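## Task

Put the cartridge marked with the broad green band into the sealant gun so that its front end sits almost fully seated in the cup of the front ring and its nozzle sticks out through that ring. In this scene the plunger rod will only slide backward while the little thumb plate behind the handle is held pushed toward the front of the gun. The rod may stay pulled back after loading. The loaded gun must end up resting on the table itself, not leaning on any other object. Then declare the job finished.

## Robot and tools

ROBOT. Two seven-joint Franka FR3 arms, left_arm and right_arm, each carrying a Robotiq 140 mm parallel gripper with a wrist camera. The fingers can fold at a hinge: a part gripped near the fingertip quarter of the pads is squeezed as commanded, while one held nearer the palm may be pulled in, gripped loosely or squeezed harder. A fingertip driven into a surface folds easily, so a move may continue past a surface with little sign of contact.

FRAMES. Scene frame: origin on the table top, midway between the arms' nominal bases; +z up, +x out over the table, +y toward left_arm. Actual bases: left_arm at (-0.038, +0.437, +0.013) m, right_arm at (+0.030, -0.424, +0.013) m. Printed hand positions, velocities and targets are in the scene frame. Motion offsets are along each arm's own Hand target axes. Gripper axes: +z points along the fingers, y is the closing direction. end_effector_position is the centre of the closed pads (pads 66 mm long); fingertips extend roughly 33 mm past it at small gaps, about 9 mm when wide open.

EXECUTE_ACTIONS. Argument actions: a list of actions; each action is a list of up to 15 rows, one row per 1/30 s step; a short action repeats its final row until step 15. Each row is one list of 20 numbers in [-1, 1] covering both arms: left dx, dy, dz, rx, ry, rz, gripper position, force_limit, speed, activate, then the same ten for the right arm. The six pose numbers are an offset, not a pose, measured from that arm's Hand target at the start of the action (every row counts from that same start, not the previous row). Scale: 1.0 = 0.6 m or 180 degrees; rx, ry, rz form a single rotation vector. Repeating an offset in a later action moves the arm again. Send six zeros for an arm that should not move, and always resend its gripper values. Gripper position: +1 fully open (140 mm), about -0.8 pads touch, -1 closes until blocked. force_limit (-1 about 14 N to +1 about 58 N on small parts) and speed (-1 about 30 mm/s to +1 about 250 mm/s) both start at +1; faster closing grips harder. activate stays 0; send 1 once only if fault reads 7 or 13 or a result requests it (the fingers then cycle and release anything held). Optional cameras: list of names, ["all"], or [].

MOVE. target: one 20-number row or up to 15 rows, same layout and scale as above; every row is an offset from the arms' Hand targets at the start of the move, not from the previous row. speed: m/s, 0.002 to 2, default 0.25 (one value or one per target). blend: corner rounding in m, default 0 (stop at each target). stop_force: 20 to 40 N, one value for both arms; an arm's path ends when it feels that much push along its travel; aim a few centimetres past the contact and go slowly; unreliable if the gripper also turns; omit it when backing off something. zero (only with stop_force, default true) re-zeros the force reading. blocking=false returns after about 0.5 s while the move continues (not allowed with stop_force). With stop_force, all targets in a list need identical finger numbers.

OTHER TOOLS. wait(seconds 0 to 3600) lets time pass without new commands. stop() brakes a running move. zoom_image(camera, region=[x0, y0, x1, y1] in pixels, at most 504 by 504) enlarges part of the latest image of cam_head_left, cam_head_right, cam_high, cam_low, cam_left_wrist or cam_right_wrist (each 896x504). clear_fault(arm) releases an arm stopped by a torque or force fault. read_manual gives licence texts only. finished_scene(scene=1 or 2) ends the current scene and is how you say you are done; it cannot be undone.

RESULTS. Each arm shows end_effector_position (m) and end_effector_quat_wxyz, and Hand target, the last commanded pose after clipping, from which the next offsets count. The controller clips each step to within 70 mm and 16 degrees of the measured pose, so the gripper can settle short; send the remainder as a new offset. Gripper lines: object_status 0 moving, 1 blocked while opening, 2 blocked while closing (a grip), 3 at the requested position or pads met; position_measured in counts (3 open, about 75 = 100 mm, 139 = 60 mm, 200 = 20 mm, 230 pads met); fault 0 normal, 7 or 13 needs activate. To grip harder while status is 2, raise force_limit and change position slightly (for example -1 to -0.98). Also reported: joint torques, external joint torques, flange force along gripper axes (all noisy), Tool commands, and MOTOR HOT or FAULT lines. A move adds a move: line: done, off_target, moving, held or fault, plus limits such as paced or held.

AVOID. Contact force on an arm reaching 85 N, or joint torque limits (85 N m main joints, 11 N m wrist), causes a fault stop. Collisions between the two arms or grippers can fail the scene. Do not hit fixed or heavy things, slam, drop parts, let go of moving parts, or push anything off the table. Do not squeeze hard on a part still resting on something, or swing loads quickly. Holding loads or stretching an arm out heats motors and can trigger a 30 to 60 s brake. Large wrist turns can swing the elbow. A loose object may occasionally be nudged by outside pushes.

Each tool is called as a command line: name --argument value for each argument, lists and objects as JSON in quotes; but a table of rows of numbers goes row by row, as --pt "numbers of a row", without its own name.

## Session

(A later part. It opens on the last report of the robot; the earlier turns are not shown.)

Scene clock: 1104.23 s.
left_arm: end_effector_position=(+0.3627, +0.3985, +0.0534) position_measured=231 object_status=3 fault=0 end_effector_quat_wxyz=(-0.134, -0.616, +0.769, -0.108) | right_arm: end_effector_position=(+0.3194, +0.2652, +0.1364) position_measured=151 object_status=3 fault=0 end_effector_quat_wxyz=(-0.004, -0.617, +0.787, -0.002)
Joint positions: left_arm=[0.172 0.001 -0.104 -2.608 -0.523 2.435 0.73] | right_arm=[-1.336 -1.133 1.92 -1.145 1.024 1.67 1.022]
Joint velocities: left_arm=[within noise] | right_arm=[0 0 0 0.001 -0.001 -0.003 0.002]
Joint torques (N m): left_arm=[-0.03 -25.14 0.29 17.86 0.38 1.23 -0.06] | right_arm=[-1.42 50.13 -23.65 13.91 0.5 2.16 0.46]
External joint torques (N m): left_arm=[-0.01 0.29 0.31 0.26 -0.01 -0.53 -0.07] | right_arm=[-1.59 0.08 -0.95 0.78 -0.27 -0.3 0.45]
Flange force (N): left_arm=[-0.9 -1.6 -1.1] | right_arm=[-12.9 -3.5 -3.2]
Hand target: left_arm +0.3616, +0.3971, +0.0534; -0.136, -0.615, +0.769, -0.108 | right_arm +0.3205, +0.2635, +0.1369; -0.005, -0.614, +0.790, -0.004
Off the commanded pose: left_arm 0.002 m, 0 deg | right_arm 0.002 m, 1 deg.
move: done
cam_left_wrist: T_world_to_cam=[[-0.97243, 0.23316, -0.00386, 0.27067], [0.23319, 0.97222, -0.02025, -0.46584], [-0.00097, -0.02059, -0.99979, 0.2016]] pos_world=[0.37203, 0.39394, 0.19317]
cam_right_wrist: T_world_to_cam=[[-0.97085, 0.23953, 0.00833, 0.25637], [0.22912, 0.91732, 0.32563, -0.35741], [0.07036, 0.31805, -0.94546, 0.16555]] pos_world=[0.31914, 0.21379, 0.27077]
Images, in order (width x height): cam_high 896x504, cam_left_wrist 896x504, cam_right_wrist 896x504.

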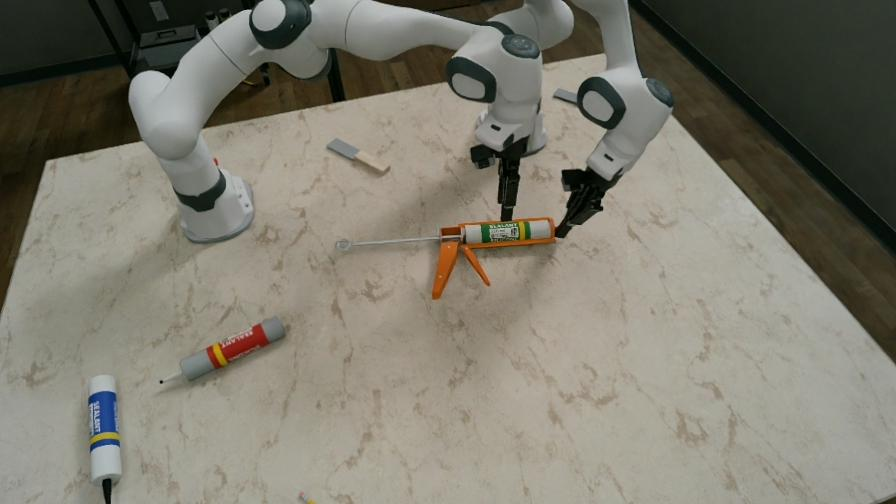

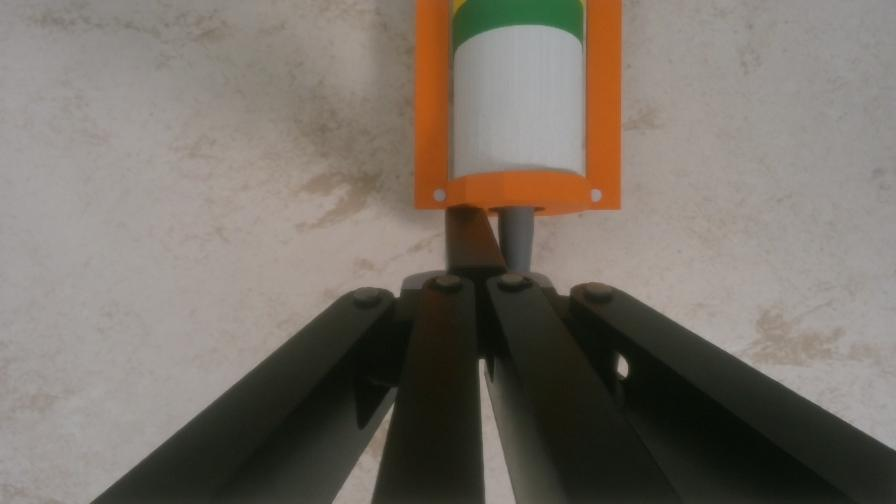

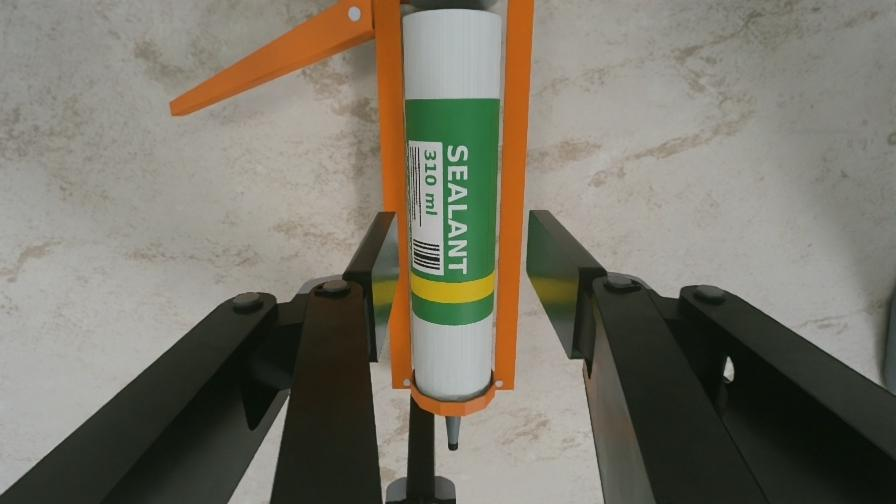

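move --pt "-0.0785 0 -0.032 0 0 0 -1 -1 -1 0 0 0 -0.05 0 0 0 -0.18 -1 -1 0" --pt "-0.0785 0 -0.25 0 0 0 -1 -1 -1 0 0.2 0 -0.2 0 0 0 -0.18 -1 -1 0" --speed 0.08 --blend '[0.01, 0]' --cameras '["all"]'

zoom_image --camera "cam_high" --region '[430, 190, 610, 290]'

zoom_image --camera "cam_low" --region '[450, 240, 670, 320]'

Scene clock: 1112.17 s.
left_arm: end_effector_position=(+0.3832, +0.4888, +0.1776) position_measured=230 object_status=3 fault=0 end_effector_quat_wxyz=(-0.136, -0.613, +0.771, -0.109) | right_arm: end_effector_position=(+0.2908, +0.1493, +0.2575) position_measured=151 object_status=3 fault=0 end_effector_quat_wxyz=(-0.006, -0.611, +0.792, -0.003)
Joint positions: left_arm=[0.295 -0.147 0.008 -2.387 -0.335 2.033 0.723] | right_arm=[-0.933 -0.861 1.617 -1.618 0.856 1.625 0.9]
Joint velocities: left_arm=[0 -0.001 -0.001 0 0 -0.003 -0.002] | right_arm=[0.001 0.001 -0.002 0 0 0 -0.005]
Joint torques (N m): left_arm=[1.01 -24.78 0.65 22.91 0.86 1.43 -0.24] | right_arm=[-0.52 32.54 -25.27 15.83 0.47 2.46 -0.13]
External joint torques (N m): left_arm=[1.03 0.06 0.77 0.76 0.61 -0.32 -0.25] | right_arm=[-0.46 0.61 -0.84 -0.22 -0.28 -0.02 -0.13]
Flange force (N): left_arm=[-2.4 -1.2 -3.3] | right_arm=[2.2 -0.6 -1.1]
Hand target: left_arm +0.3828, +0.4902, +0.1783; -0.136, -0.615, +0.769, -0.108 | right_arm +0.2912, +0.1487, +0.2584; -0.005, -0.614, +0.790, -0.004
Off the commanded pose: left_arm 0.002 m, 0 deg | right_arm 0.001 m, 0 deg.
move: done
cam_left_wrist: T_world_to_cam=[[-0.97095, 0.23924, -0.0041, 0.26645], [0.23927, 0.97065, -0.02438, -0.55677], [-0.00185, -0.02465, -0.99969, 0.32994]] pos_world=[0.39254, 0.48482, 0.31736]
cam_right_wrist: T_world_to_cam=[[-0.96709, 0.2543, 0.00845, 0.25196], [0.24346, 0.91518, 0.3212, -0.2867], [0.07395, 0.31268, -0.94698, 0.31912]] pos_world=[0.28987, 0.09853, 0.39216]

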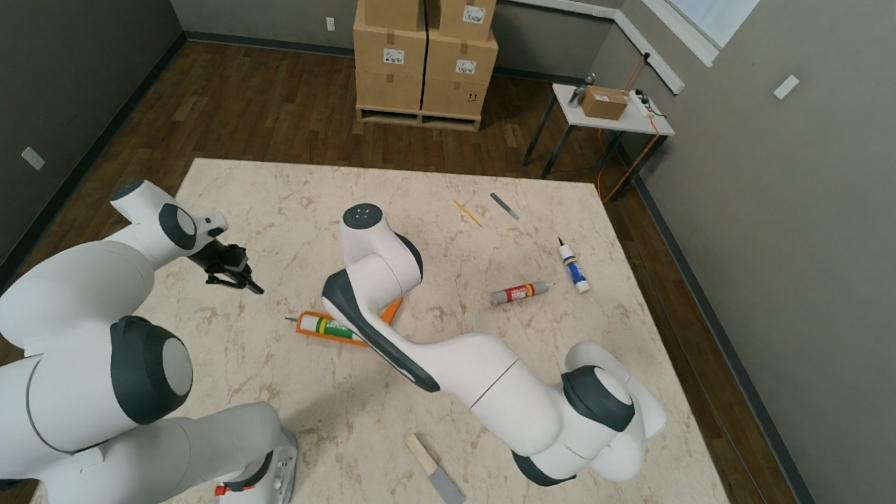

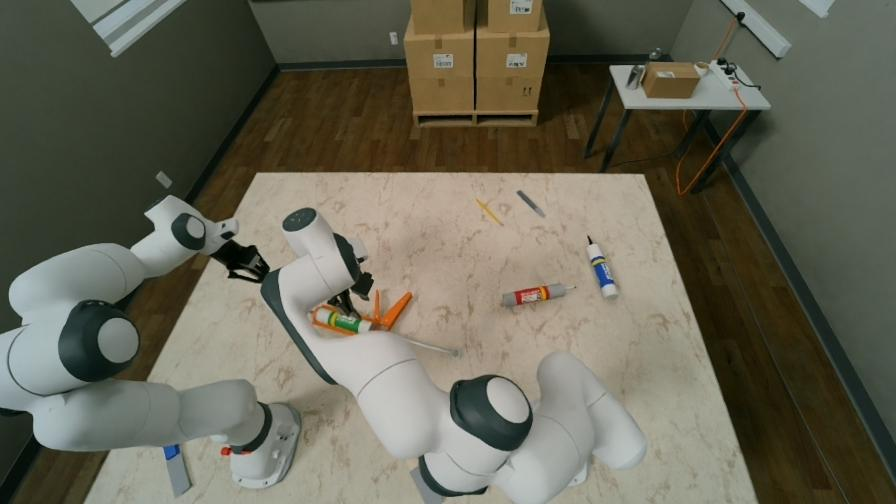

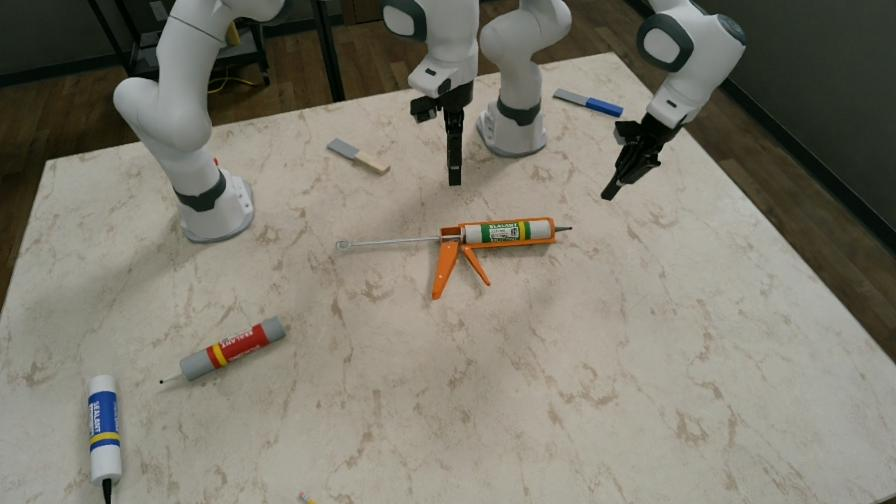

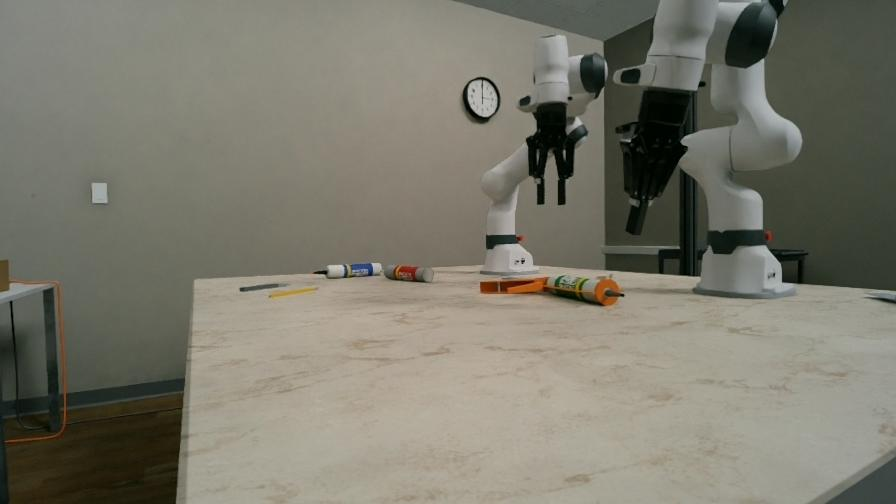

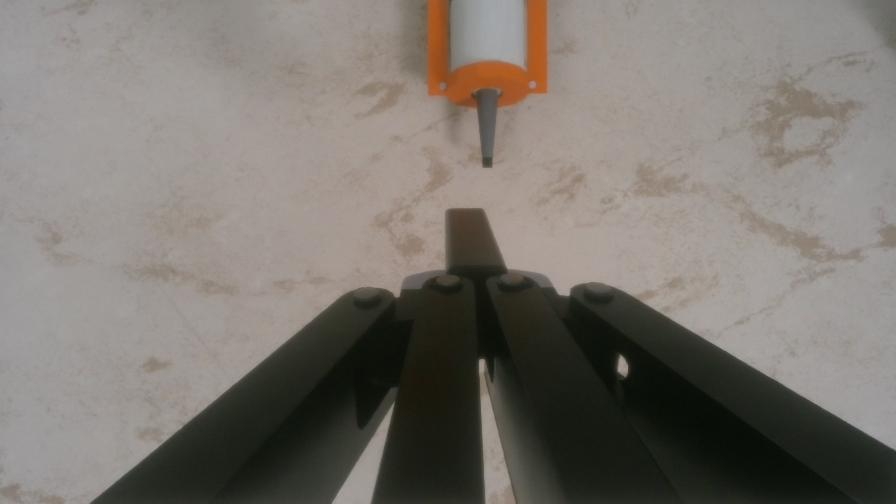

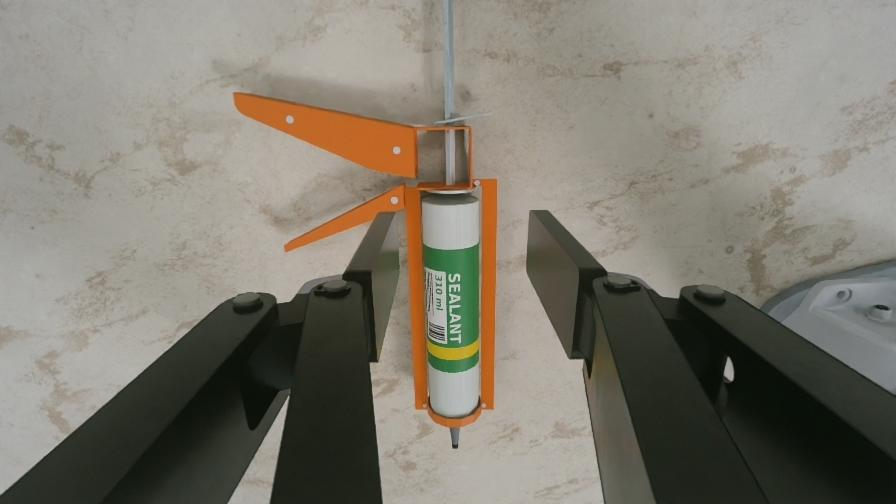

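Scaled by 2.800 from the camera's image (finer frame: 1280x720).

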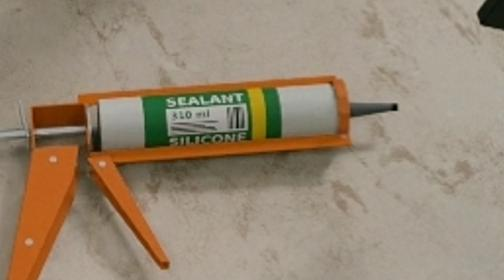

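Scaled by 2.291 from the camera's image (finer frame: 1280x720).

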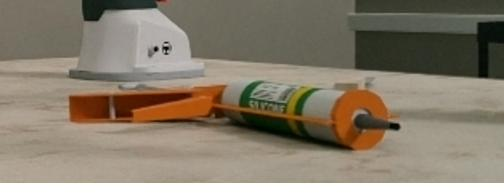

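zoom_image --camera "cam_left_wrist" --region '[410, 0, 570, 180]'

zoom_image --camera "cam_right_wrist" --region '[390, 340, 520, 460]'

Scaled by 2.800 from the camera's image (finer frame: 1280x720).

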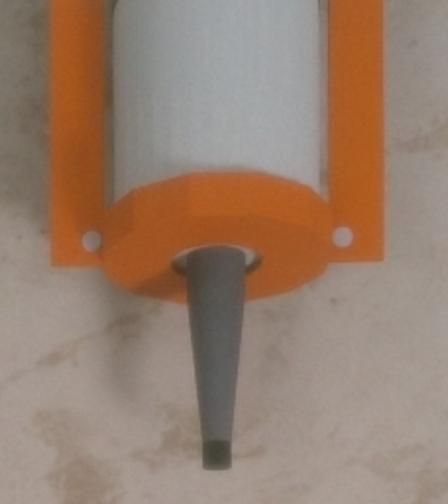

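Scaled by 3.877 from the camera's image (finer frame: 1280x720).

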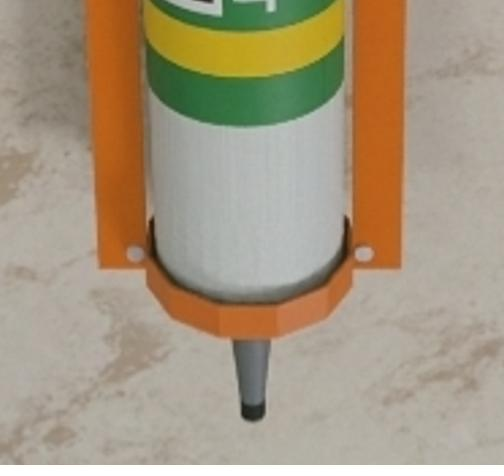

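finished_scene --scene 1

The scene is finished: the task was done.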